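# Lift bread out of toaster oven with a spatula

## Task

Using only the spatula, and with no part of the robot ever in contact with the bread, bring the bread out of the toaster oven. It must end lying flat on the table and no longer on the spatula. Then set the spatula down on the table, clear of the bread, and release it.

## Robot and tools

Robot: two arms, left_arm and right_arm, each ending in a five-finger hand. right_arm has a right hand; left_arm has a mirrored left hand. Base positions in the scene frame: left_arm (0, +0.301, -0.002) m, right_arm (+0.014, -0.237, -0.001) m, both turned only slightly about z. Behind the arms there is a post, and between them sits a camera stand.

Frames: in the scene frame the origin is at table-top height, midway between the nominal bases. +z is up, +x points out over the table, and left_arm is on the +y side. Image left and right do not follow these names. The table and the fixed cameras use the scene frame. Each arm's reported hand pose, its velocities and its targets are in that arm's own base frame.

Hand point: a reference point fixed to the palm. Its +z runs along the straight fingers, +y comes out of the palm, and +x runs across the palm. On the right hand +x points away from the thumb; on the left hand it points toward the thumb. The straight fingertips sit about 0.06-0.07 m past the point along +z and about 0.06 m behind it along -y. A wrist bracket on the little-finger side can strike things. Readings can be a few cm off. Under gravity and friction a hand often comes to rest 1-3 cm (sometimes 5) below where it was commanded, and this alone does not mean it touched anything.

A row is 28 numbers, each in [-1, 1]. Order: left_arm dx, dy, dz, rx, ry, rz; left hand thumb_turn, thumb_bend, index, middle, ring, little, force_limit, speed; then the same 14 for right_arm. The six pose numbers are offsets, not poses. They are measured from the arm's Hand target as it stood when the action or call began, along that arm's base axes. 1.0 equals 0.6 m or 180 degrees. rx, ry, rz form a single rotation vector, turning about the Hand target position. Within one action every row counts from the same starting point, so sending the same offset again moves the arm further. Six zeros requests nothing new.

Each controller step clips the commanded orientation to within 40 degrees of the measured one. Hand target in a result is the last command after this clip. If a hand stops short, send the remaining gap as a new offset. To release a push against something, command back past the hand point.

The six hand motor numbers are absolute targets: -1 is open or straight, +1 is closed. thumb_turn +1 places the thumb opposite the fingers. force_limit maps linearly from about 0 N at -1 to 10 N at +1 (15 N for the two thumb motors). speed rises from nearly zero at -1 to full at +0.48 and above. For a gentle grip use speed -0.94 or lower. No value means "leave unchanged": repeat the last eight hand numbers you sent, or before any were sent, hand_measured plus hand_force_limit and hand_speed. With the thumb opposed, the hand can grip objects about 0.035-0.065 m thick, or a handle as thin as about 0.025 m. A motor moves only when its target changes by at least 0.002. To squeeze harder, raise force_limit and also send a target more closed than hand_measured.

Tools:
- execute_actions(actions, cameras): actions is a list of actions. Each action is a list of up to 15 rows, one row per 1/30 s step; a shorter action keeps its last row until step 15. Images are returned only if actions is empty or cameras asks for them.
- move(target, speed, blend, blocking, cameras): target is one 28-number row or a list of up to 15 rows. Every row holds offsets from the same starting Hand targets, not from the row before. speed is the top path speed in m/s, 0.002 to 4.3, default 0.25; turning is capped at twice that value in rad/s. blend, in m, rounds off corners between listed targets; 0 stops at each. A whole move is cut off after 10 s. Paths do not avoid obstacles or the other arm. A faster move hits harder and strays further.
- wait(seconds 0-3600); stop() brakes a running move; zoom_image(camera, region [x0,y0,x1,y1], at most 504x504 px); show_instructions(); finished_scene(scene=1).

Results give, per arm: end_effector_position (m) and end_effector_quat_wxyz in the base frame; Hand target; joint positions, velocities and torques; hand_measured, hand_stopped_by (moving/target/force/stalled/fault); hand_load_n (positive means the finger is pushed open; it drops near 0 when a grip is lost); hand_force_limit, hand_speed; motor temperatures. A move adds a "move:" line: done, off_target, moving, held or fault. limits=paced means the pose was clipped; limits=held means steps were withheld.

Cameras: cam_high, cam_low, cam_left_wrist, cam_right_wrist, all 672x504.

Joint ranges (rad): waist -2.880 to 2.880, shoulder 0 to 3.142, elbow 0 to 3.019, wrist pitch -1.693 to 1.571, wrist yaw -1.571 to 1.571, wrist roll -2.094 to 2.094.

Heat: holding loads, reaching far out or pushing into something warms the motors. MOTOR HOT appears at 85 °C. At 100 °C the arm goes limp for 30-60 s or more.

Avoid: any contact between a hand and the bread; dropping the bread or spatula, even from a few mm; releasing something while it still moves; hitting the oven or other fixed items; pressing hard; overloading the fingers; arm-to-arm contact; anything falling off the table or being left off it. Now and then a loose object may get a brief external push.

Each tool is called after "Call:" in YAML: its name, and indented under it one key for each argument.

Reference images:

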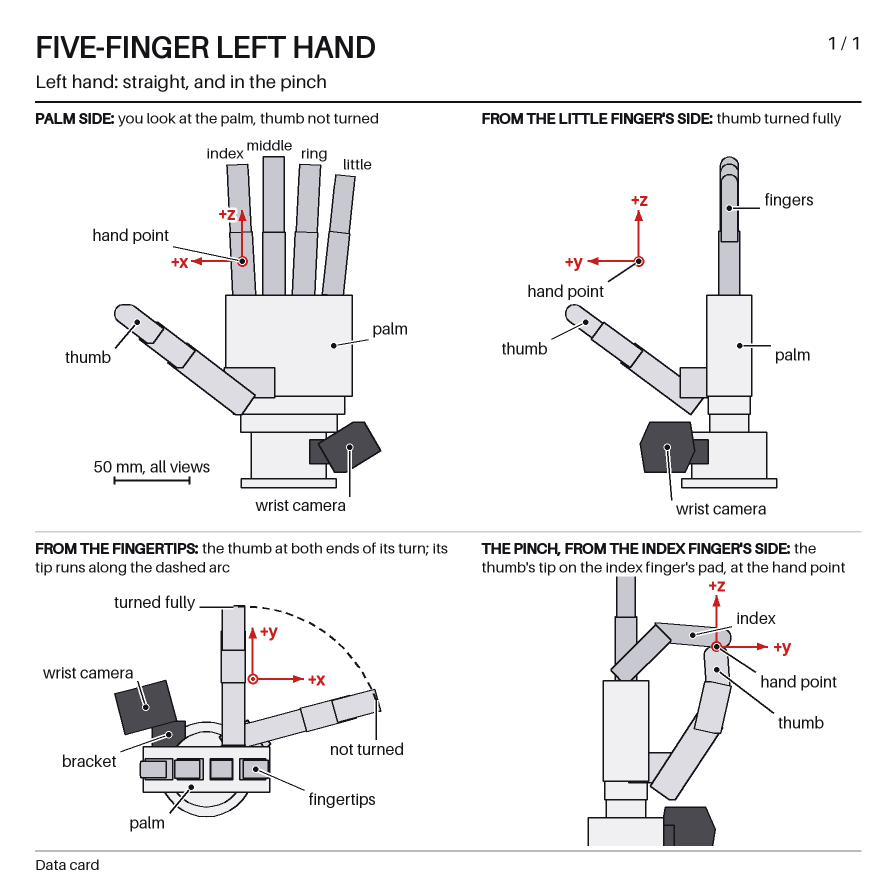

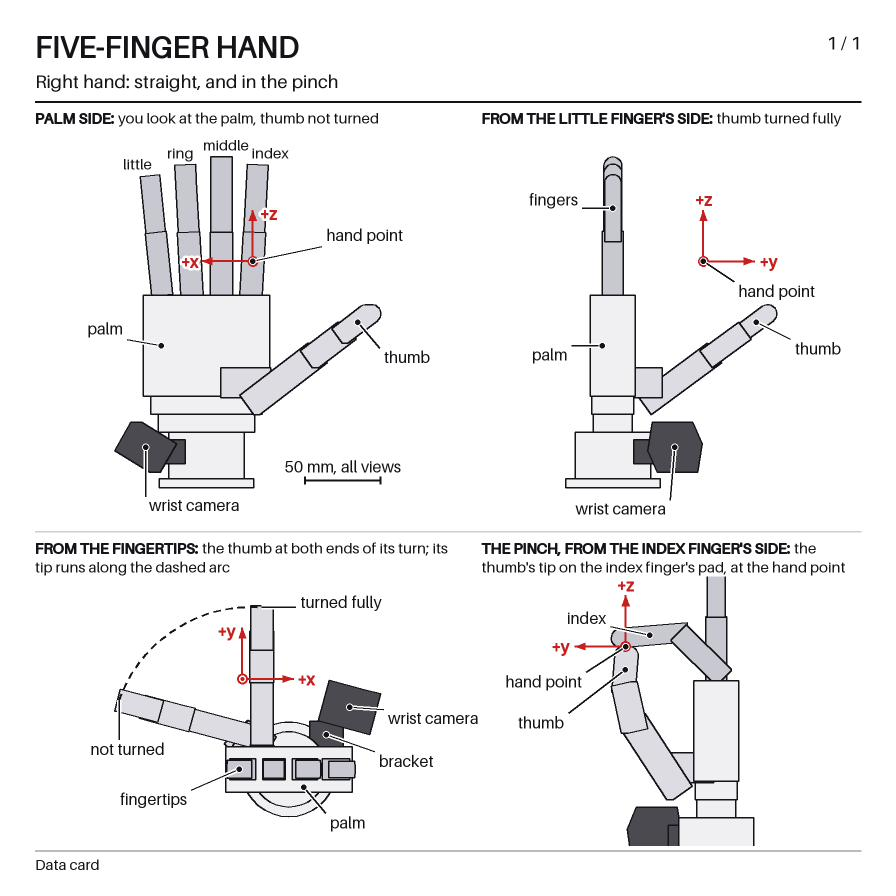

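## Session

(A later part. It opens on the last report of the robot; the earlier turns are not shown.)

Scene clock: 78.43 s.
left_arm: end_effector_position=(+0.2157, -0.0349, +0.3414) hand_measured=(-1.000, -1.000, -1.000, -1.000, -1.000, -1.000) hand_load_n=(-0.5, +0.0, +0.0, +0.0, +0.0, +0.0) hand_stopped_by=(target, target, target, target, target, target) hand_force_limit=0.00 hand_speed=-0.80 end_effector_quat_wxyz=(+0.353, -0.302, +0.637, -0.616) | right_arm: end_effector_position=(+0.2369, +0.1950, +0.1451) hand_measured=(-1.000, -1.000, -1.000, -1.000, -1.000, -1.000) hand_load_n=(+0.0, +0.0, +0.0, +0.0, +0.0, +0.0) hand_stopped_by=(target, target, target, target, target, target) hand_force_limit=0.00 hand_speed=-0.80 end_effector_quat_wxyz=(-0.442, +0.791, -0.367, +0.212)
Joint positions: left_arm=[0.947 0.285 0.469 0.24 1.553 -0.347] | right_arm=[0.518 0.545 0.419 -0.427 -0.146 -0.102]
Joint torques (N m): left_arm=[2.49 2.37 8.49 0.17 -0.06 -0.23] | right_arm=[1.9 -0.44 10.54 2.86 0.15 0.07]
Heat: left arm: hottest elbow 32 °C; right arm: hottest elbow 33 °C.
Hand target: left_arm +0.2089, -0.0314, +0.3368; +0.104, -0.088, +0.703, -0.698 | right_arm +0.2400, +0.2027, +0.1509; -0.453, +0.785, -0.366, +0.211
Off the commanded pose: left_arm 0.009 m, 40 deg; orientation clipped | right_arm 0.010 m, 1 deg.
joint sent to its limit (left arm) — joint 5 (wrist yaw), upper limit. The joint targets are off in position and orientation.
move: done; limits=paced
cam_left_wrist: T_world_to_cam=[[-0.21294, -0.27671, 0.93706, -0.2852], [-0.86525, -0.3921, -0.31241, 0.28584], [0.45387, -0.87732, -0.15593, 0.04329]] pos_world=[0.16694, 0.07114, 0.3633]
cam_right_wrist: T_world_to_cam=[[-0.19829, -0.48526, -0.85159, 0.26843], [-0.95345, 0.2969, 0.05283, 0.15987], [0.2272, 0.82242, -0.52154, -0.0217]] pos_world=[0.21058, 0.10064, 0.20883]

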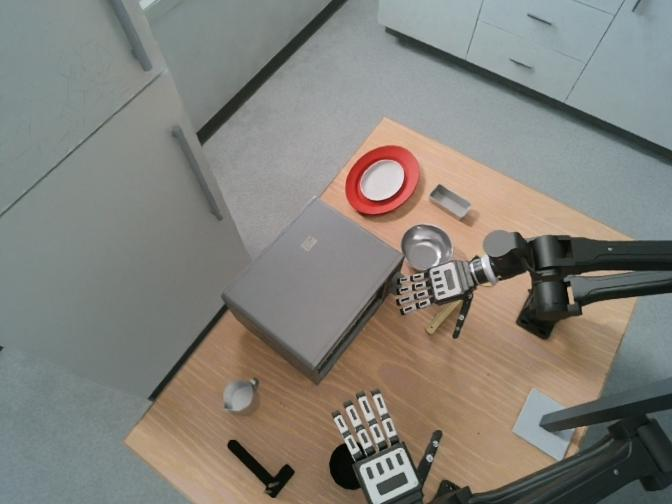

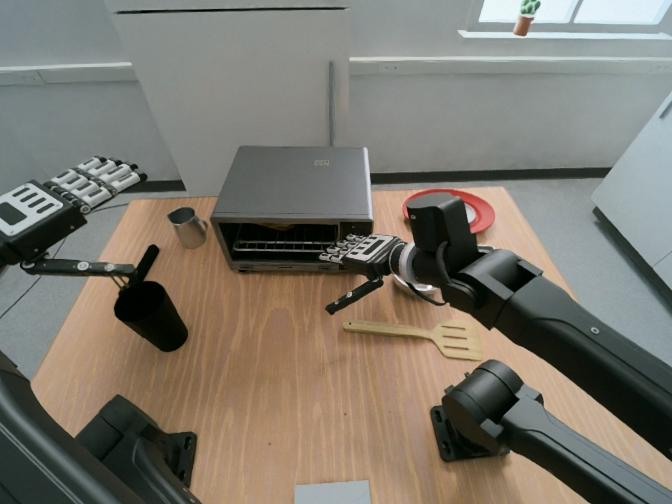

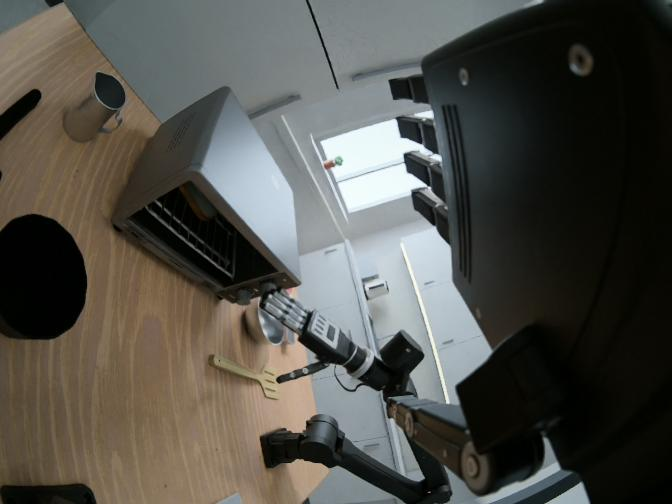

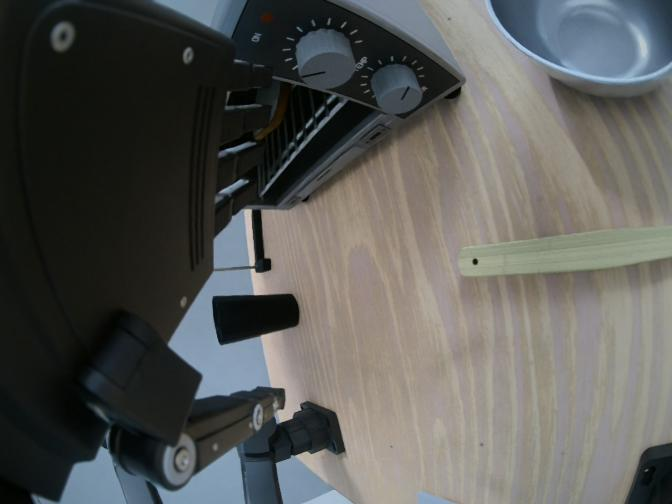

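Call:
move:
  target:
    - [0,0,0,0,0,0,-1,-1,-1,-1,-1,-1,0,-0.8, 0.05,-0.1,0.25,0,0,0,-1,-1,-1,-1,-1,-1,0,-0.8]
    - [0,0,0,0,0,0,-1,-1,-1,-1,-1,-1,0,-0.8, -0.03,-0.87,0.25,-0.0247,0.214,-0.592,-1,-1,-1,-1,-1,-1,0,-0.8]
  blend: 0.05
  cameras: []

Scene clock: 97.57 s.
left_arm: end_effector_position=(+0.2157, -0.0349, +0.3414) hand_measured=(-1.000, -1.000, -1.000, -1.000, -1.000, -1.000) hand_load_n=(+0.0, -0.5, +0.0, +0.0, +0.0, +0.0) hand_stopped_by=(target, target, target, target, target, target) hand_force_limit=0.00 hand_speed=-0.80 end_effector_quat_wxyz=(+0.353, -0.302, +0.637, -0.616) | right_arm: end_effector_position=(+0.2204, -0.3089, +0.2788) hand_measured=(-1.000, -1.000, -1.000, -1.000, -1.000, -1.000) hand_load_n=(+0.0, +0.0, -0.5, +0.0, +0.0, +0.0) hand_stopped_by=(target, target, target, target, target, target) hand_force_limit=0.00 hand_speed=-0.80 end_effector_quat_wxyz=(-0.051, -0.237, +0.939, -0.243)
Joint positions: left_arm=[0.947 0.285 0.469 0.24 1.553 -0.347] | right_arm=[-0.9 1.182 1.293 -1.265 0.288 0.116]
Joint torques (N m): left_arm=[2.55 2.43 8.47 0.16 -0.06 -0.23] | right_arm=[-0.67 -8.18 13.68 0.35 0.49 0.06]
Heat: left arm: hottest elbow 33 °C; right arm: hottest elbow 34 °C.
Hand target: left_arm +0.2089, -0.0314, +0.3368; +0.104, -0.088, +0.703, -0.698 | right_arm +0.2220, -0.3193, +0.3009; -0.047, -0.218, +0.939, -0.261
Off the commanded pose: left_arm 0.009 m, 40 deg | right_arm 0.024 m, 3 deg.
joint sent to its limit (left arm) — joint 5 (wrist yaw), upper limit. The joint targets are off in position and orientation.
move: off_target (right_arm)

Call:
move:
  target:
    - [0.002,-0.5,-0.1,0.0639,0.0547,0.2185,-1,-1,-1,-1,-1,-1,0,-0.8, 0,0,0,0,0,0,-1,-1,-1,-1,-1,-1,0,-0.8]
    - [0.002,-0.736,-0.361,0.0639,0.0547,0.2185,-1,-1,-1,-1,-1,-1,0,-0.8, 0,0,0,0,0,0,-1,-1,-1,-1,-1,-1,0,-0.8]
  blend: 0.05
  cameras: ["all"]

Scene clock: 102.43 s.
left_arm: end_effector_position=(+0.2050, -0.4482, +0.0930) hand_measured=(-1.000, -1.000, -1.000, -1.000, -1.000, -1.000) hand_load_n=(+0.0, +0.0, +0.0, +0.0, +0.0, +0.0) hand_stopped_by=(target, target, target, target, target, target) hand_force_limit=0.00 hand_speed=-0.80 end_effector_quat_wxyz=(+0.289, -0.355, +0.729, -0.508) | right_arm: end_effector_position=(+0.2204, -0.3089, +0.2788) hand_measured=(-1.000, -1.000, -1.000, -1.000, -1.000, -1.000) hand_load_n=(+0.0, +0.0, +0.0, +0.0, +0.0, +0.0) hand_stopped_by=(target, target, target, target, target, target) hand_force_limit=0.00 hand_speed=-0.80 end_effector_quat_wxyz=(-0.051, -0.237, +0.939, -0.243)
Joint positions: left_arm=[-1.322 1.355 0.564 0.375 -0.677 -0.206] | right_arm=[-0.9 1.182 1.293 -1.265 0.288 0.116]
Joint torques (N m): left_arm=[1.14 -7.3 11.18 2.5 -0.38 -0.18] | right_arm=[-0.5 -8.12 13.72 0.65 0.49 0.09]
Heat: left arm: hottest elbow 33 °C; right arm: hottest elbow 35 °C.
Hand target: left_arm +0.2101, -0.4730, +0.1202; +0.281, -0.367, +0.704, -0.539 | right_arm +0.2220, -0.3193, +0.3009; -0.047, -0.218, +0.939, -0.261
Off the commanded pose: left_arm 0.037 m, 5 deg | right_arm 0.024 m, 3 deg.
move: off_target (left_arm)
cam_left_wrist: T_world_to_cam=[[0.04657, -0.44061, 0.89649, -0.29198], [-0.92355, -0.36098, -0.12944, 0.0458], [0.38065, -0.82192, -0.42373, -0.28839]] pos_world=[0.16567, -0.34916, 0.14549]
cam_right_wrist: T_world_to_cam=[[-0.66367, 0.62396, -0.41258, 0.4573], [0.62266, 0.76646, 0.15755, 0.05512], [0.41453, -0.15233, -0.89719, 0.22845]] pos_world=[0.17447, -0.29278, 0.38495]

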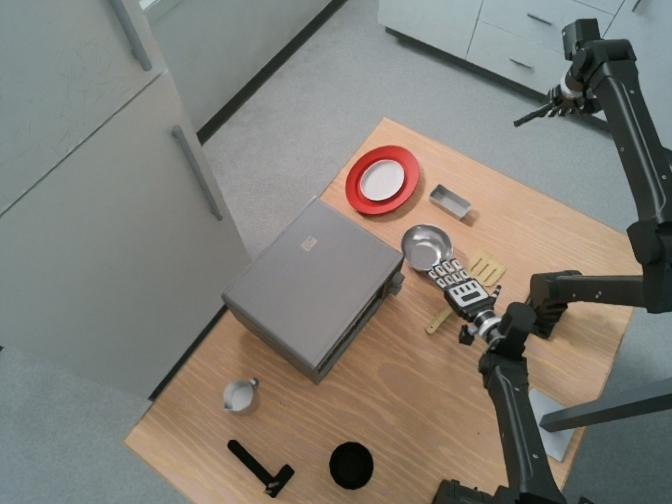

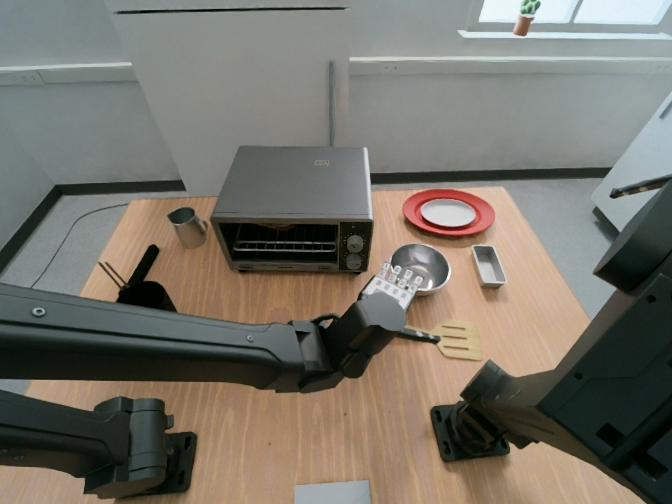

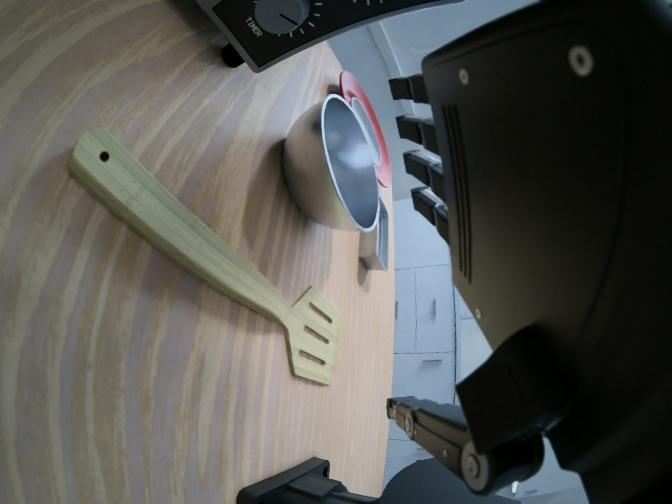

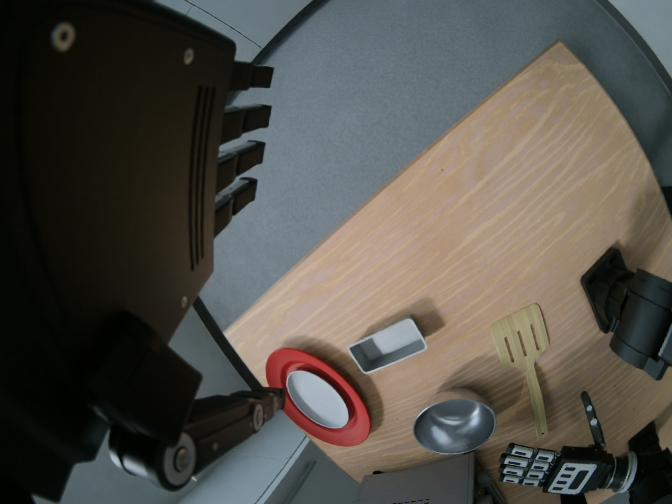

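Call:
move:
  target:
    - [0,0,0,0,0,0.0444,1,0,-0.4,-0.4,-1,-1,0,-0.3, 0,0,0,0,0,0,-1,-1,-1,-1,-1,-1,0,-0.8]
    - [0.0065,-0.085,-0.063,0,0,0.0444,1,0,-0.4,-0.4,-1,-1,0,-0.3, 0,0,0,0,0,0,-1,-1,-1,-1,-1,-1,0,-0.8]
  speed: 0.1
  cameras: ["cam_left_wrist","cam_low","cam_high"]

Scene clock: 111.00 s.
left_arm: end_effector_position=(+0.2161, -0.4972, +0.0632) hand_measured=(+1.000, +0.000, -0.400, -0.400, -1.000, -1.000) hand_load_n=(+0.0, +0.0, +0.0, +0.0, +0.0, +0.0) hand_stopped_by=(target, target, target, target, target, target) hand_force_limit=0.00 hand_speed=-0.30 end_effector_quat_wxyz=(+0.332, -0.404, +0.698, -0.490) | right_arm: end_effector_position=(+0.2204, -0.3089, +0.2788) hand_measured=(-1.000, -1.000, -1.000, -1.000, -1.000, -1.000) hand_load_n=(-0.5, +0.0, +0.0, -0.5, +0.0, +0.0) hand_stopped_by=(target, target, target, target, target, target) hand_force_limit=0.00 hand_speed=-0.80 end_effector_quat_wxyz=(-0.051, -0.237, +0.939, -0.243)
Joint positions: left_arm=[-1.378 1.59 0.717 0.39 -0.869 -0.31] | right_arm=[-0.9 1.182 1.293 -1.265 0.288 0.116]
Joint torques (N m): left_arm=[0.91 -9.7 10.29 2.36 -0.49 -0.21] | right_arm=[-1.67 -7.41 13.87 0.24 0.46 0.07]
Heat: left arm: hottest elbow 34 °C; right arm: hottest elbow 35 °C.
Hand target: left_arm +0.2140, -0.5240, +0.0824; +0.318, -0.415, +0.677, -0.519 | right_arm +0.2220, -0.3193, +0.3009; -0.047, -0.218, +0.939, -0.261
Off the commanded pose: left_arm 0.033 m, 5 deg | right_arm 0.024 m, 3 deg.
move: off_target (left_arm)
cam_left_wrist: T_world_to_cam=[[0.09563, -0.42686, 0.89925, -0.29128], [-0.85774, -0.49374, -0.14316, -0.04483], [0.5051, -0.75764, -0.41335, -0.34112]] pos_world=[0.1617, -0.40491, 0.11451]
Images, in order (width x height): cam_high 672x504, cam_low 672x504, cam_left_wrist 672x504.

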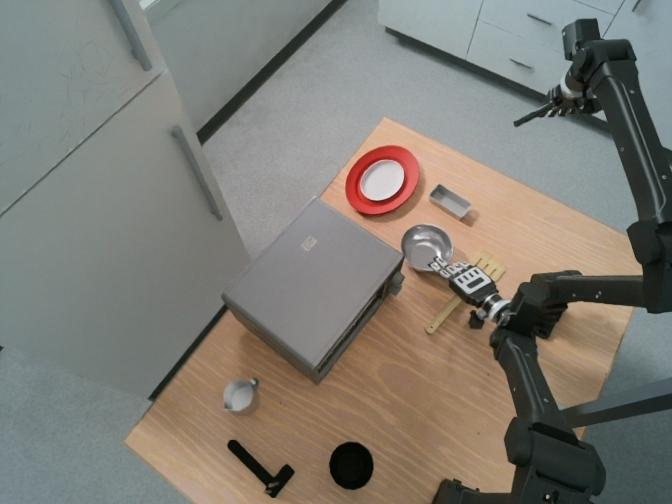

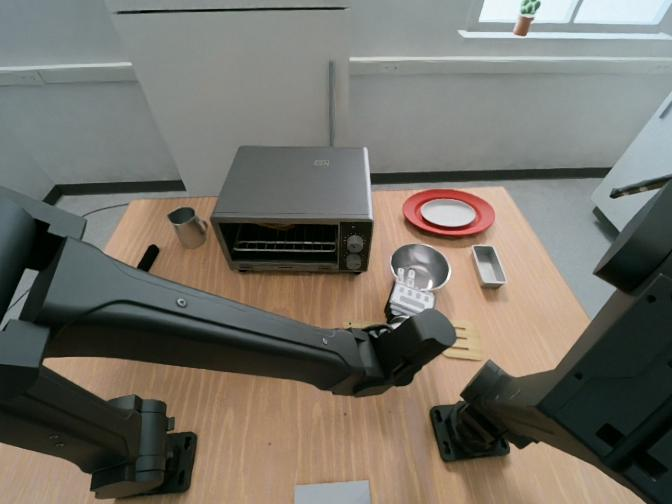

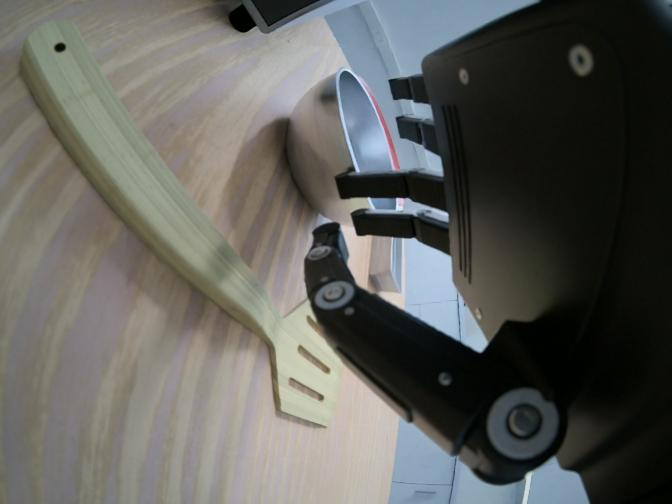

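Call:
move:
  target: [-0.0433,0.0167,-0.0557,0,0,0,1,0,-0.4,-0.4,-1,-1,0,-0.3, 0,0,0,0,0,0,-1,-1,-1,-1,-1,-1,0,-0.8]
  speed: 0.08
  cameras: ["cam_left_wrist","cam_low","cam_high"]

Call:
zoom_image:
  camera: "cam_left_wrist"
  region: [200, 100, 450, 400]

Scene clock: 114.30 s.
left_arm: end_effector_position=(+0.1914, -0.5134, +0.0538) hand_measured=(+1.000, +0.000, -0.400, -0.400, -1.000, -1.000) hand_load_n=(+0.0, +0.0, +0.0, +0.0, +0.0, +0.0) hand_stopped_by=(target, target, target, target, target, target) hand_force_limit=0.00 hand_speed=-0.30 end_effector_quat_wxyz=(+0.323, -0.408, +0.684, -0.512) | right_arm: end_effector_position=(+0.2204, -0.3089, +0.2788) hand_measured=(-1.000, -1.000, -1.000, -1.000, -1.000, -1.000) hand_load_n=(+0.0, +0.0, +0.0, +0.0, +0.0, +0.0) hand_stopped_by=(target, target, target, target, target, target) hand_force_limit=0.00 hand_speed=-0.80 end_effector_quat_wxyz=(-0.051, -0.237, +0.939, -0.243)
Joint positions: left_arm=[-1.443 1.645 0.717 0.47 -0.921 -0.348] | right_arm=[-0.9 1.182 1.293 -1.265 0.288 0.116]
Joint torques (N m): left_arm=[0.97 -9.82 5.46 2.33 -0.49 -0.2] | right_arm=[-0.56 -8.12 13.74 0.16 0.42 0.08]
Heat: left arm: hottest elbow 34 °C; right arm: hottest elbow 36 °C.
Hand target: left_arm +0.1880, -0.5140, +0.0490; +0.318, -0.415, +0.677, -0.519 | right_arm +0.2220, -0.3193, +0.3009; -0.047, -0.218, +0.939, -0.261
Off the commanded pose: left_arm 0.006 m, 2 deg | right_arm 0.024 m, 3 deg.
move: done
cam_left_wrist: T_world_to_cam=[[0.08287, -0.37887, 0.92173, -0.26148], [-0.85976, -0.49488, -0.12611, -0.07664], [0.50392, -0.78202, -0.36675, -0.3596]] pos_world=[0.13699, -0.41821, 0.09947]
Images, in order (width x height): cam_high 672x504, cam_low 672x504, cam_left_wrist 672x504.

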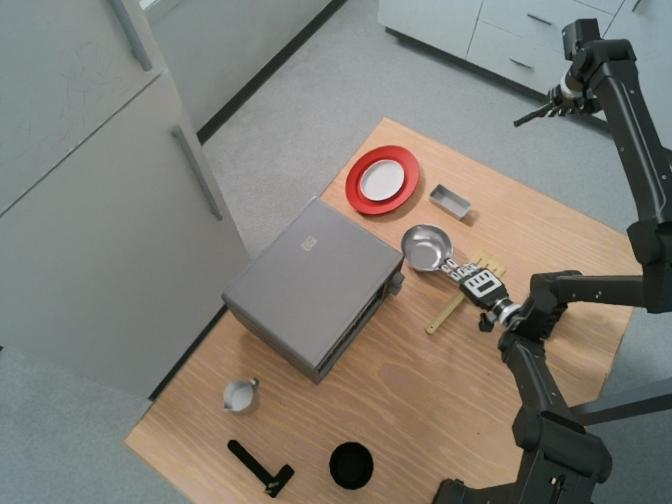

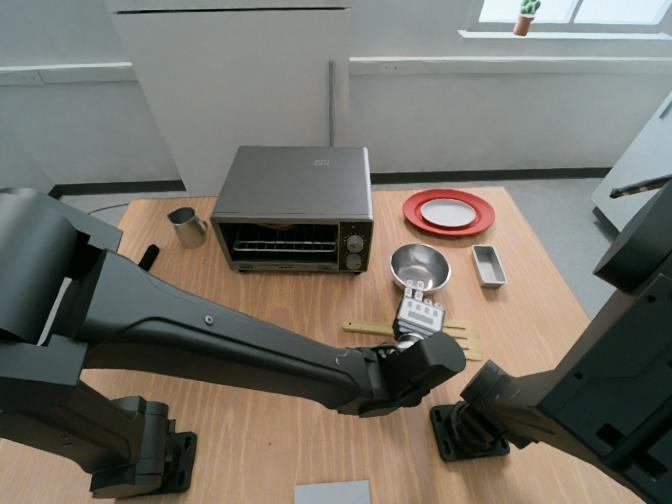

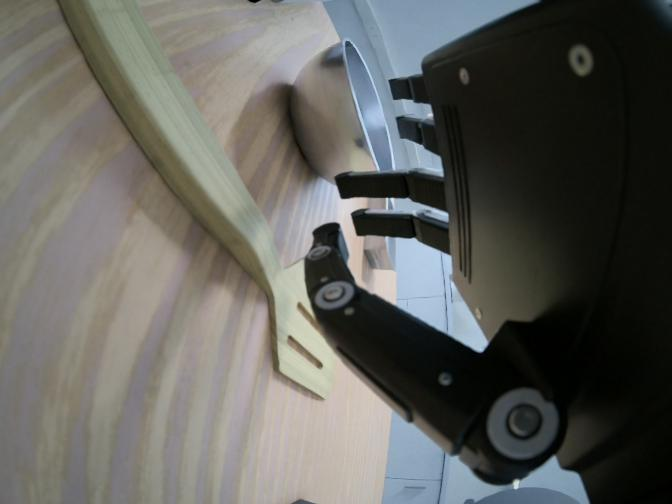

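Scaled by 1.680 from the camera's image (finer frame: 960x720).

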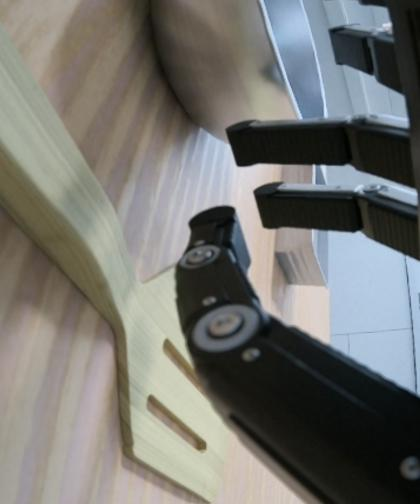

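Call:
move:
  target: [-0.003,0.05,-0.035,0,0,0,1,0,-0.4,-0.4,-1,-1,0,-0.3, 0,0,0,0,0,0,-1,-1,-1,-1,-1,-1,0,-0.8]
  speed: 0.05
  cameras: ["cam_left_wrist"]

Call:
zoom_image:
  camera: "cam_left_wrist"
  region: [150, 50, 450, 400]

Scene clock: 116.80 s.
left_arm: end_effector_position=(+0.1874, -0.4827, +0.0308) hand_measured=(+1.000, +0.000, -0.400, -0.400, -1.000, -1.000) hand_load_n=(+0.0, +0.0, +0.0, +0.0, -0.5, +0.0) hand_stopped_by=(target, target, target, target, target, target) hand_force_limit=0.00 hand_speed=-0.30 end_effector_quat_wxyz=(+0.323, -0.408, +0.684, -0.511) | right_arm: end_effector_position=(+0.2204, -0.3089, +0.2788) hand_measured=(-1.000, -1.000, -1.000, -1.000, -1.000, -1.000) hand_load_n=(+0.0, +0.0, +0.0, +0.0, +0.0, +0.0) hand_stopped_by=(target, target, target, target, target, target) hand_force_limit=0.00 hand_speed=-0.80 end_effector_quat_wxyz=(-0.051, -0.237, +0.939, -0.243)
Joint positions: left_arm=[-1.443 1.652 0.619 0.573 -0.921 -0.35] | right_arm=[-0.9 1.182 1.293 -1.265 0.288 0.116]
Joint torques (N m): left_arm=[1.26 -9.11 5.03 2.33 -0.34 -0.17] | right_arm=[-0.26 -7.71 13.71 0.28 0.49 0.08]
Heat: left arm: hottest elbow 34 °C; right arm: hottest elbow 36 °C.
Hand target: left_arm +0.1862, -0.4840, +0.0280; +0.318, -0.415, +0.677, -0.519 | right_arm +0.2220, -0.3193, +0.3009; -0.047, -0.218, +0.939, -0.261
Off the commanded pose: left_arm 0.003 m, 2 deg | right_arm 0.024 m, 3 deg.
move: done
cam_left_wrist: T_world_to_cam=[[0.08379, -0.37905, 0.92158, -0.2286], [-0.85967, -0.49519, -0.12551, -0.06787], [0.50393, -0.78173, -0.36735, -0.34187]] pos_world=[0.13309, -0.38751, 0.07657]

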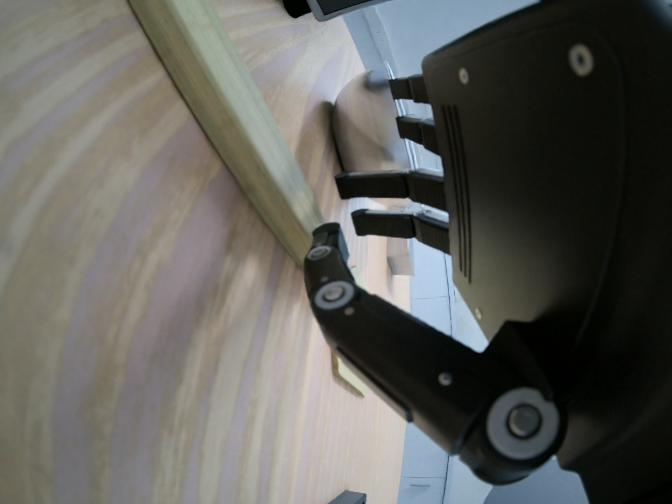

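Scaled by 1.440 from the camera's image (finer frame: 960x720).

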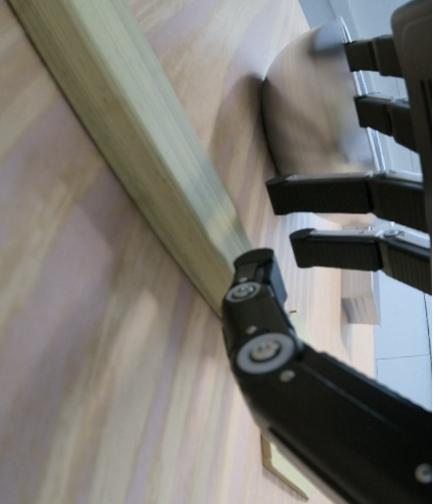

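Call:
move:
  target: [0,0,-0.0265,0,0,0,1,0,-0.4,-0.4,-1,-1,0,-0.3, 0,0,0,0,0,0,-1,-1,-1,-1,-1,-1,0,-0.8]
  speed: 0.03
  cameras: ["cam_left_wrist","cam_low"]

Call:
zoom_image:
  camera: "cam_left_wrist"
  region: [150, 50, 450, 400]

Call:
zoom_image:
  camera: "cam_low"
  region: [330, 260, 500, 400]

Scene clock: 119.83 s.
left_arm: end_effector_position=(+0.1881, -0.4871, +0.0232) hand_measured=(+1.000, +0.000, -0.400, -0.400, -1.000, -1.000) hand_load_n=(-0.5, -1.5, +0.0, +0.0, +0.0, +0.0) hand_stopped_by=(target, target, target, target, target, target) hand_force_limit=0.00 hand_speed=-0.30 end_effector_quat_wxyz=(+0.320, -0.411, +0.677, -0.519) | right_arm: end_effector_position=(+0.2204, -0.3089, +0.2788) hand_measured=(-1.000, -1.000, -1.000, -1.000, -1.000, -1.000) hand_load_n=(+0.0, +0.0, +0.0, +0.0, +0.0, +0.0) hand_stopped_by=(target, target, target, target, target, target) hand_force_limit=0.00 hand_speed=-0.80 end_effector_quat_wxyz=(-0.051, -0.237, +0.939, -0.243)
Joint positions: left_arm=[-1.443 1.691 0.619 0.634 -0.922 -0.351] | right_arm=[-0.9 1.182 1.293 -1.265 0.288 0.116]
Joint torques (N m): left_arm=[1.26 -8.53 4.3 2.13 -0.27 -0.17] | right_arm=[-1.14 -7.12 13.49 0.27 0.48 0.05]
Heat: left arm: hottest elbow 33 °C; right arm: hottest elbow 36 °C.
Hand target: left_arm +0.1862, -0.4840, +0.0121; +0.318, -0.415, +0.677, -0.519 | right_arm +0.2220, -0.3193, +0.3009; -0.047, -0.218, +0.939, -0.261
Off the commanded pose: left_arm 0.012 m, 0 deg | right_arm 0.024 m, 3 deg.
move: off_target (left_arm)
cam_left_wrist: T_world_to_cam=[[0.08198, -0.35799, 0.93012, -0.21293], [-0.85844, -0.49949, -0.11659, -0.07297], [0.50632, -0.78889, -0.34826, -0.35287]] pos_world=[0.13348, -0.39105, 0.06665]
Images, in order (width x height): cam_low 672x504, cam_left_wrist 672x504.

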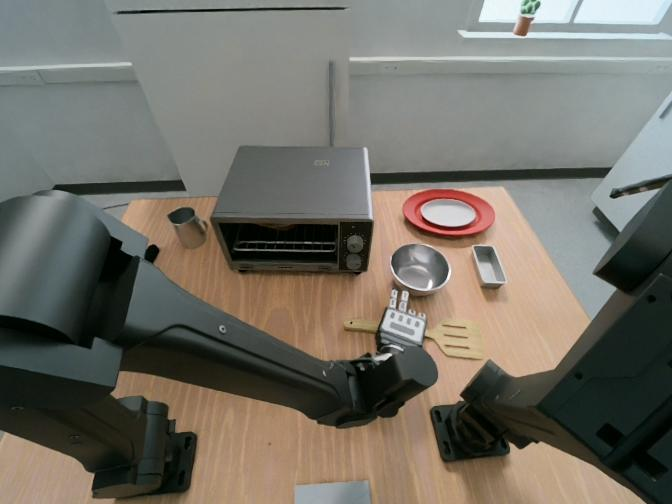

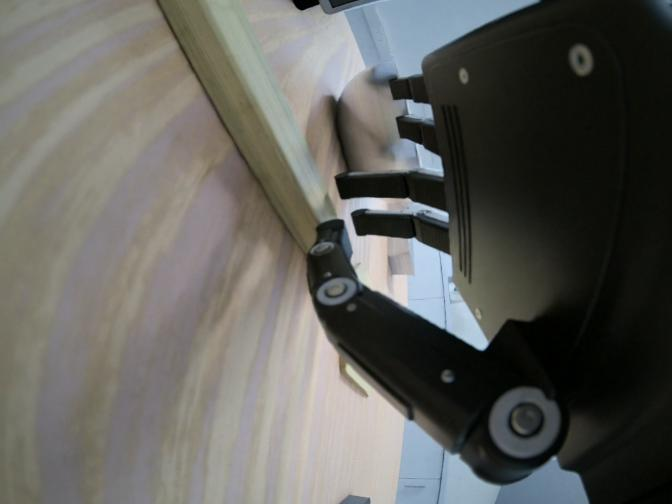

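Scaled by 1.440 from the camera's image (finer frame: 960x720).

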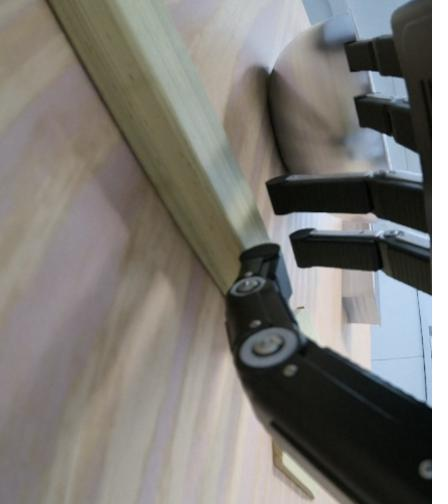

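Scaled by 2.965 from the camera's image (finer frame: 960x720).

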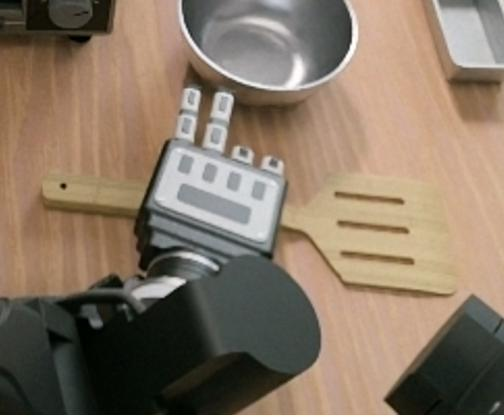

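Call:
move:
  target:
    - [0,0,0.035,0,0,0,1,0,-0.5,-0.5,-1,-1,0,-0.3, 0,0,0,0,0,0,-1,-1,-1,-1,-1,-1,0,-0.8]
    - [-0.0193,0.01,0.035,0,0,0,1,0,-0.5,-0.5,-1,-1,0,-0.3, 0,0,0,0,0,0,-1,-1,-1,-1,-1,-1,0,-0.8]
    - [-0.0193,0.01,0.0,0,0,0,1,0,-0.5,-0.5,-1,-1,0,-0.3, 0,0,0,0,0,0,-1,-1,-1,-1,-1,-1,0,-0.8]
  speed: 0.04
  cameras: ["cam_left_wrist"]

Call:
zoom_image:
  camera: "cam_left_wrist"
  region: [150, 50, 450, 400]

Scene clock: 124.17 s.
left_arm: end_effector_position=(+0.1787, -0.4759, +0.0136) hand_measured=(+1.000, +0.000, -0.500, -0.500, -1.000, -1.000) hand_load_n=(+0.0, +0.0, +0.0, +0.0, +0.0, +0.0) hand_stopped_by=(target, target, target, target, target, target) hand_force_limit=0.00 hand_speed=-0.30 end_effector_quat_wxyz=(+0.325, -0.408, +0.685, -0.509) | right_arm: end_effector_position=(+0.2204, -0.3089, +0.2788) hand_measured=(-1.000, -1.000, -1.000, -1.000, -1.000, -1.000) hand_load_n=(+0.0, +0.0, +0.0, +0.0, +0.0, -0.5) hand_stopped_by=(target, target, target, target, target, target) hand_force_limit=0.00 hand_speed=-0.80 end_effector_quat_wxyz=(-0.051, -0.237, +0.939, -0.243)
Joint positions: left_arm=[-1.464 1.69 0.596 0.616 -0.942 -0.367] | right_arm=[-0.9 1.182 1.293 -1.265 0.288 0.116]
Joint torques (N m): left_arm=[0.85 -9.29 4.56 2.33 -0.5 -0.21] | right_arm=[-0.44 -7.71 13.39 0.39 0.48 0.08]
Heat: left arm: hottest elbow 33 °C; right arm: hottest elbow 36 °C.
Hand target: left_arm +0.1747, -0.4780, +0.0121; +0.318, -0.415, +0.677, -0.519 | right_arm +0.2220, -0.3193, +0.3009; -0.047, -0.218, +0.939, -0.261
Off the commanded pose: left_arm 0.005 m, 2 deg | right_arm 0.024 m, 3 deg.
move: done
cam_left_wrist: T_world_to_cam=[[0.08455, -0.38333, 0.91973, -0.21166], [-0.85852, -0.49654, -0.12802, -0.07495], [0.50576, -0.77879, -0.37108, -0.3374]] pos_world=[0.12419, -0.38111, 0.05988]

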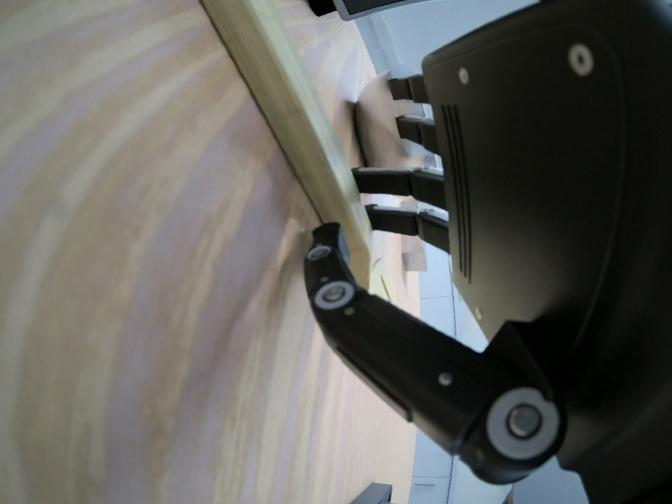

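Scaled by 1.440 from the camera's image (finer frame: 960x720).

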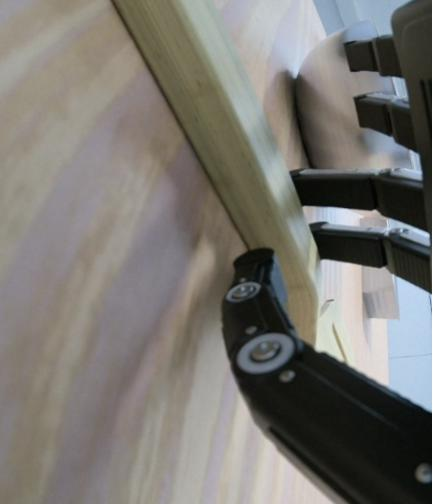

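Call:
move:
  target: [0,0,0,0,0,0,1,0,0.3,0.3,-1,-1,0,-0.7, 0,0,0,0,0,0,-1,-1,-1,-1,-1,-1,0,-0.8]
  cameras: ["cam_left_wrist"]

Call:
zoom_image:
  camera: "cam_left_wrist"
  region: [150, 50, 450, 400]

Scene clock: 125.90 s.
left_arm: end_effector_position=(+0.1837, -0.4775, +0.0208) hand_measured=(+1.000, -0.002, -0.090, -0.118, -1.000, -1.000) hand_load_n=(-3.0, +5.0, +8.0, +9.0, +0.0, +0.0) hand_stopped_by=(target, target, force, force, target, target) hand_force_limit=0.00 hand_speed=-0.70 end_effector_quat_wxyz=(+0.325, -0.421, +0.669, -0.520) | right_arm: end_effector_position=(+0.2204, -0.3089, +0.2788) hand_measured=(-1.000, -1.000, -1.000, -1.000, -1.000, -1.000) hand_load_n=(+0.0, +0.0, +0.0, +0.0, +0.0, +0.0) hand_stopped_by=(target, target, target, target, target, target) hand_force_limit=0.00 hand_speed=-0.80 end_effector_quat_wxyz=(-0.051, -0.237, +0.939, -0.243)
Joint positions: left_arm=[-1.46 1.688 0.596 0.643 -0.961 -0.379] | right_arm=[-0.9 1.182 1.293 -1.265 0.288 0.116]
Joint torques (N m): left_arm=[0.91 -9.11 4.52 1.43 -0.06 -0.14] | right_arm=[0.56 -8.47 13.7 0.42 0.5 0.07]
Heat: left arm: hottest elbow 32 °C; right arm: hottest elbow 37 °C.
Hand target: left_arm +0.1747, -0.4780, +0.0121; +0.318, -0.415, +0.677, -0.519 | right_arm +0.2220, -0.3193, +0.3009; -0.047, -0.218, +0.939, -0.261
Off the commanded pose: left_arm 0.013 m, 1 deg | right_arm 0.024 m, 3 deg.
move: done
cam_left_wrist: T_world_to_cam=[[0.08774, -0.34541, 0.93434, -0.20206], [-0.84545, -0.52185, -0.11353, -0.08536], [0.5268, -0.77997, -0.33782, -0.34355]] pos_world=[0.12655, -0.38229, 0.06304]

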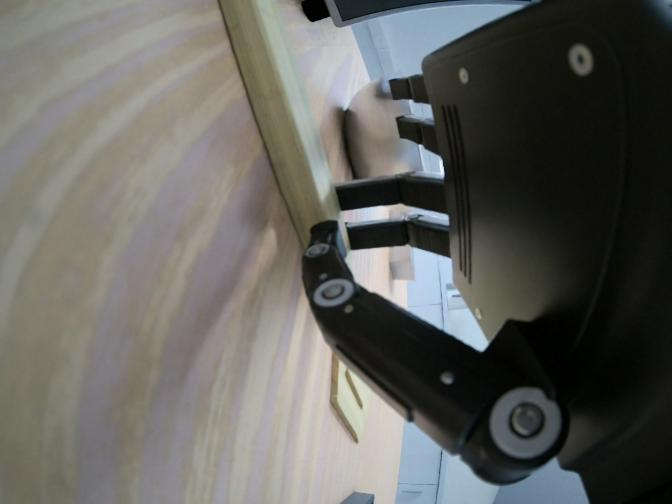

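Scaled by 1.440 from the camera's image (finer frame: 960x720).

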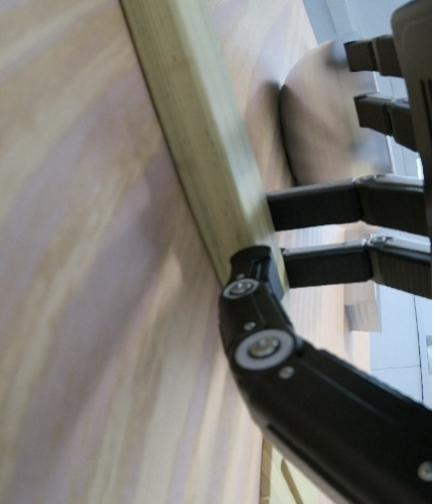

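Call:
move:
  target: [0.0,0,0.2,0,0,0,1,0,0.3,0.3,-1,-1,0,-0.7, 0,0,0,0,0,0,-1,-1,-1,-1,-1,-1,0,-0.8]
  speed: 0.08
  cameras: ["all"]

Scene clock: 128.70 s.
left_arm: end_effector_position=(+0.1802, -0.4568, +0.1083) hand_measured=(+1.000, -0.002, -0.090, -0.118, -1.000, -1.000) hand_load_n=(-1.5, +7.0, +7.0, +6.5, +0.0, +0.0) hand_stopped_by=(target, target, force, force, target, target) hand_force_limit=0.00 hand_speed=-0.70 end_effector_quat_wxyz=(+0.331, -0.412, +0.686, -0.500) | right_arm: end_effector_position=(+0.2204, -0.3089, +0.2788) hand_measured=(-1.000, -1.000, -1.000, -1.000, -1.000, -1.000) hand_load_n=(+0.0, +0.0, +0.0, +0.0, +0.0, +0.0) hand_stopped_by=(target, target, target, target, target, target) hand_force_limit=0.00 hand_speed=-0.80 end_effector_quat_wxyz=(-0.051, -0.237, +0.939, -0.243)
Joint positions: left_arm=[-1.46 1.372 0.633 0.234 -0.953 -0.379] | right_arm=[-0.9 1.182 1.293 -1.265 0.288 0.116]
Joint torques (N m): left_arm=[0.91 -8.76 11.52 0.7 -0.11 -0.14] | right_arm=[-0.21 -7.18 13.75 0.29 0.51 0.06]
Heat: left arm: hottest elbow 32 °C; right arm: hottest elbow 37 °C.
Hand target: left_arm +0.1747, -0.4780, +0.1321; +0.318, -0.415, +0.677, -0.519 | right_arm +0.2220, -0.3193, +0.3009; -0.047, -0.218, +0.939, -0.261
Off the commanded pose: left_arm 0.032 m, 3 deg | right_arm 0.024 m, 3 deg.
move: off_target (left_arm)
cam_left_wrist: T_world_to_cam=[[0.09427, -0.39771, 0.91265, -0.29909], [-0.85016, -0.50916, -0.13406, -0.05866], [0.51801, -0.76327, -0.38612, -0.28156]] pos_world=[0.12417, -0.36373, 0.15639]
cam_right_wrist: T_world_to_cam=[[-0.66367, 0.62396, -0.41258, 0.4573], [0.62266, 0.76646, 0.15755, 0.05512], [0.41453, -0.15233, -0.89719, 0.22845]] pos_world=[0.17447, -0.29278, 0.38495]

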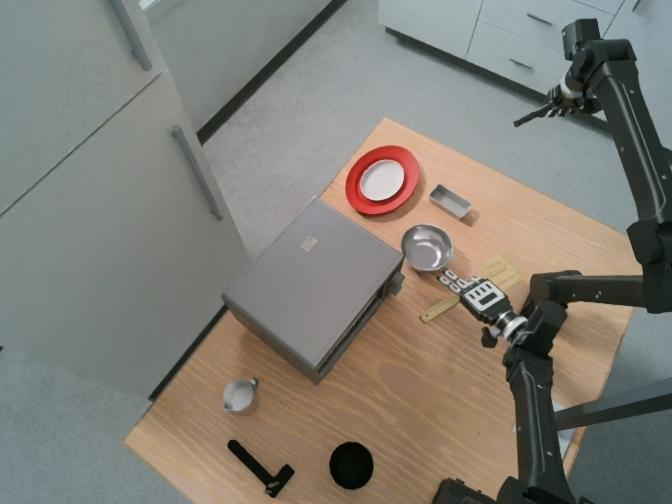

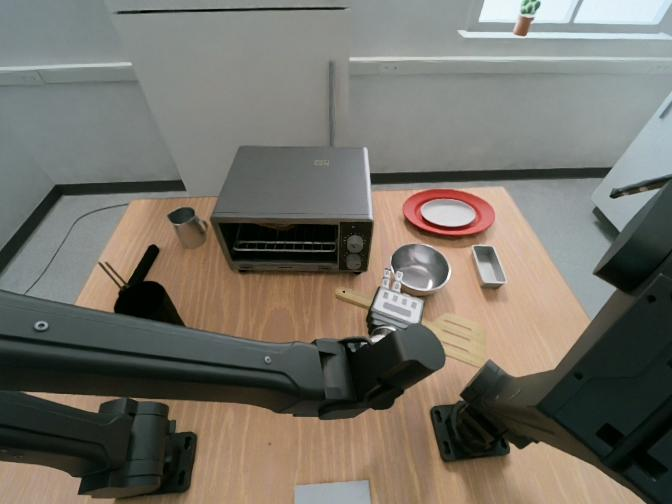

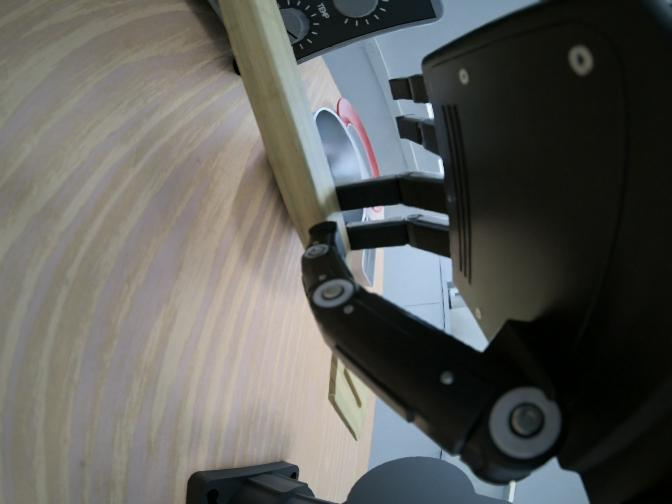

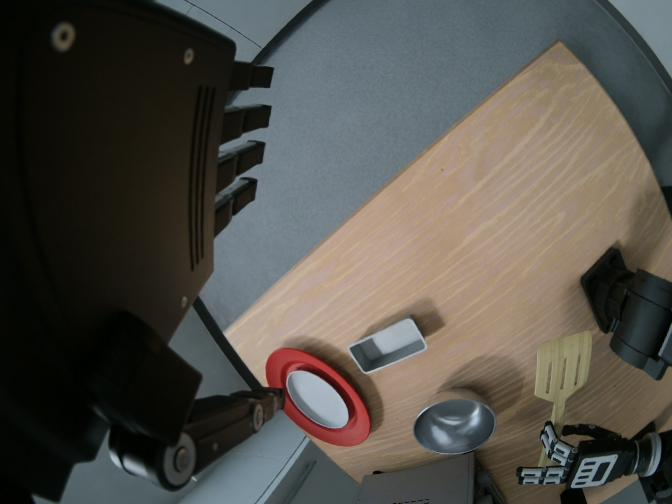

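Call:
move:
  target: [0.03,0.4,0.12,0,0,0,1,0,0.3,0.3,-1,-1,0,-0.7, 0,0,0,0,0,0,-1,-1,-1,-1,-1,-1,0,-0.8]
  speed: 0.15
  cameras: ["all"]

Scene clock: 136.57 s.
left_arm: end_effector_position=(+0.1922, -0.2427, +0.2084) hand_measured=(+1.000, -0.002, -0.090, -0.118, -1.000, -1.000) hand_load_n=(-1.5, +7.0, +7.0, +6.5, +0.0, +0.0) hand_stopped_by=(target, target, force, force, target, target) hand_force_limit=0.00 hand_speed=-0.70 end_effector_quat_wxyz=(+0.311, -0.421, +0.669, -0.528) | right_arm: end_effector_position=(+0.2204, -0.3089, +0.2788) hand_measured=(-1.000, -1.000, -1.000, -1.000, -1.000, -1.000) hand_load_n=(+0.0, +0.0, +0.0, +0.0, +0.0, +0.0) hand_stopped_by=(target, target, target, target, target, target) hand_force_limit=0.00 hand_speed=-0.80 end_effector_quat_wxyz=(-0.051, -0.237, +0.939, -0.243)
Joint positions: left_arm=[-1.191 0.366 0.389 -0.352 -0.688 -0.242] | right_arm=[-0.9 1.182 1.293 -1.265 0.288 0.116]
Joint torques (N m): left_arm=[2.37 0.97 10.06 0.9 0.12 0.14] | right_arm=[-0.62 -8.18 13.56 0.16 0.51 0.13]
Heat: left arm: hottest elbow 33 °C; right arm: hottest elbow 37 °C.
Hand target: left_arm +0.1927, -0.2380, +0.2041; +0.318, -0.415, +0.677, -0.519 | right_arm +0.2220, -0.3193, +0.3009; -0.047, -0.218, +0.939, -0.261
Off the commanded pose: left_arm 0.006 m, 2 deg | right_arm 0.024 m, 3 deg.
move: done
cam_left_wrist: T_world_to_cam=[[0.09292, -0.32657, 0.94059, -0.2947], [-0.8565, -0.50792, -0.09174, 0.0666], [0.50771, -0.7971, -0.3269, -0.10433]] pos_world=[0.13739, -0.14558, 0.2492]
cam_right_wrist: T_world_to_cam=[[-0.66367, 0.62396, -0.41258, 0.4573], [0.62266, 0.76646, 0.15755, 0.05512], [0.41453, -0.15233, -0.89719, 0.22845]] pos_world=[0.17447, -0.29278, 0.38495]

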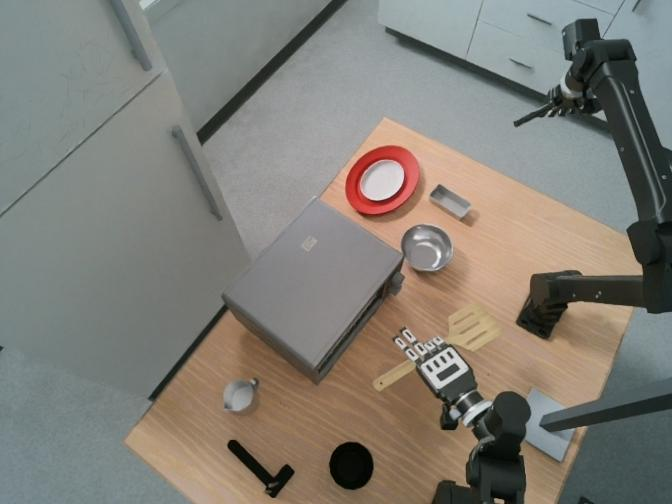

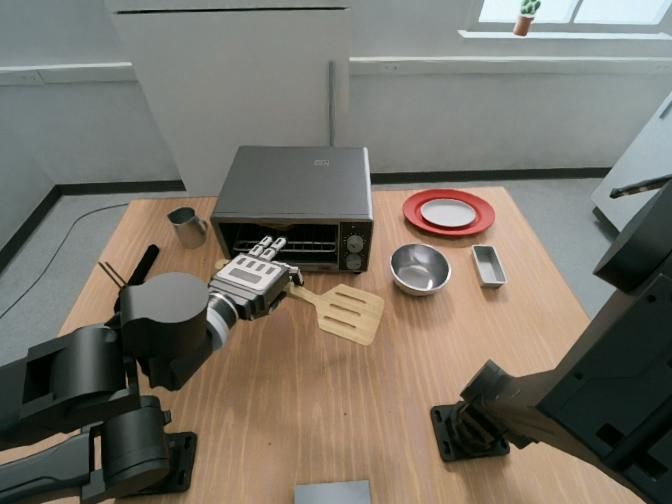

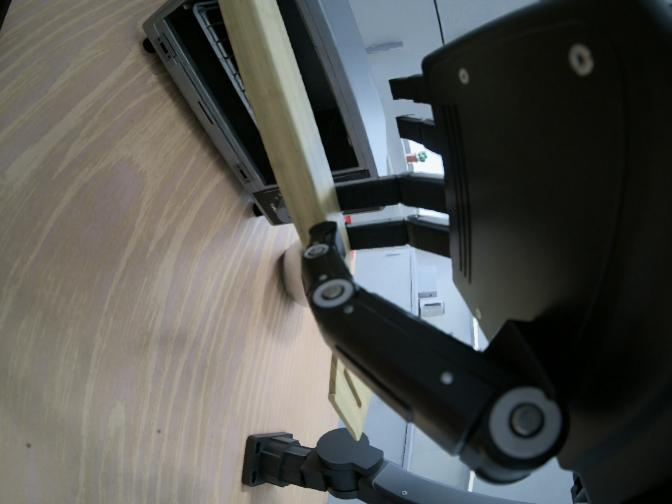

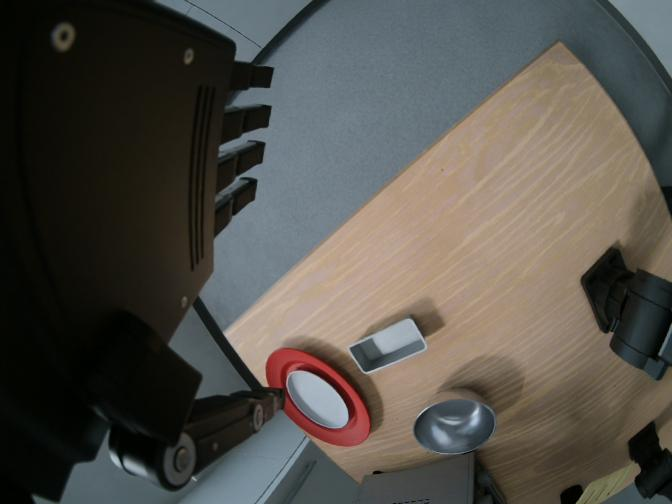

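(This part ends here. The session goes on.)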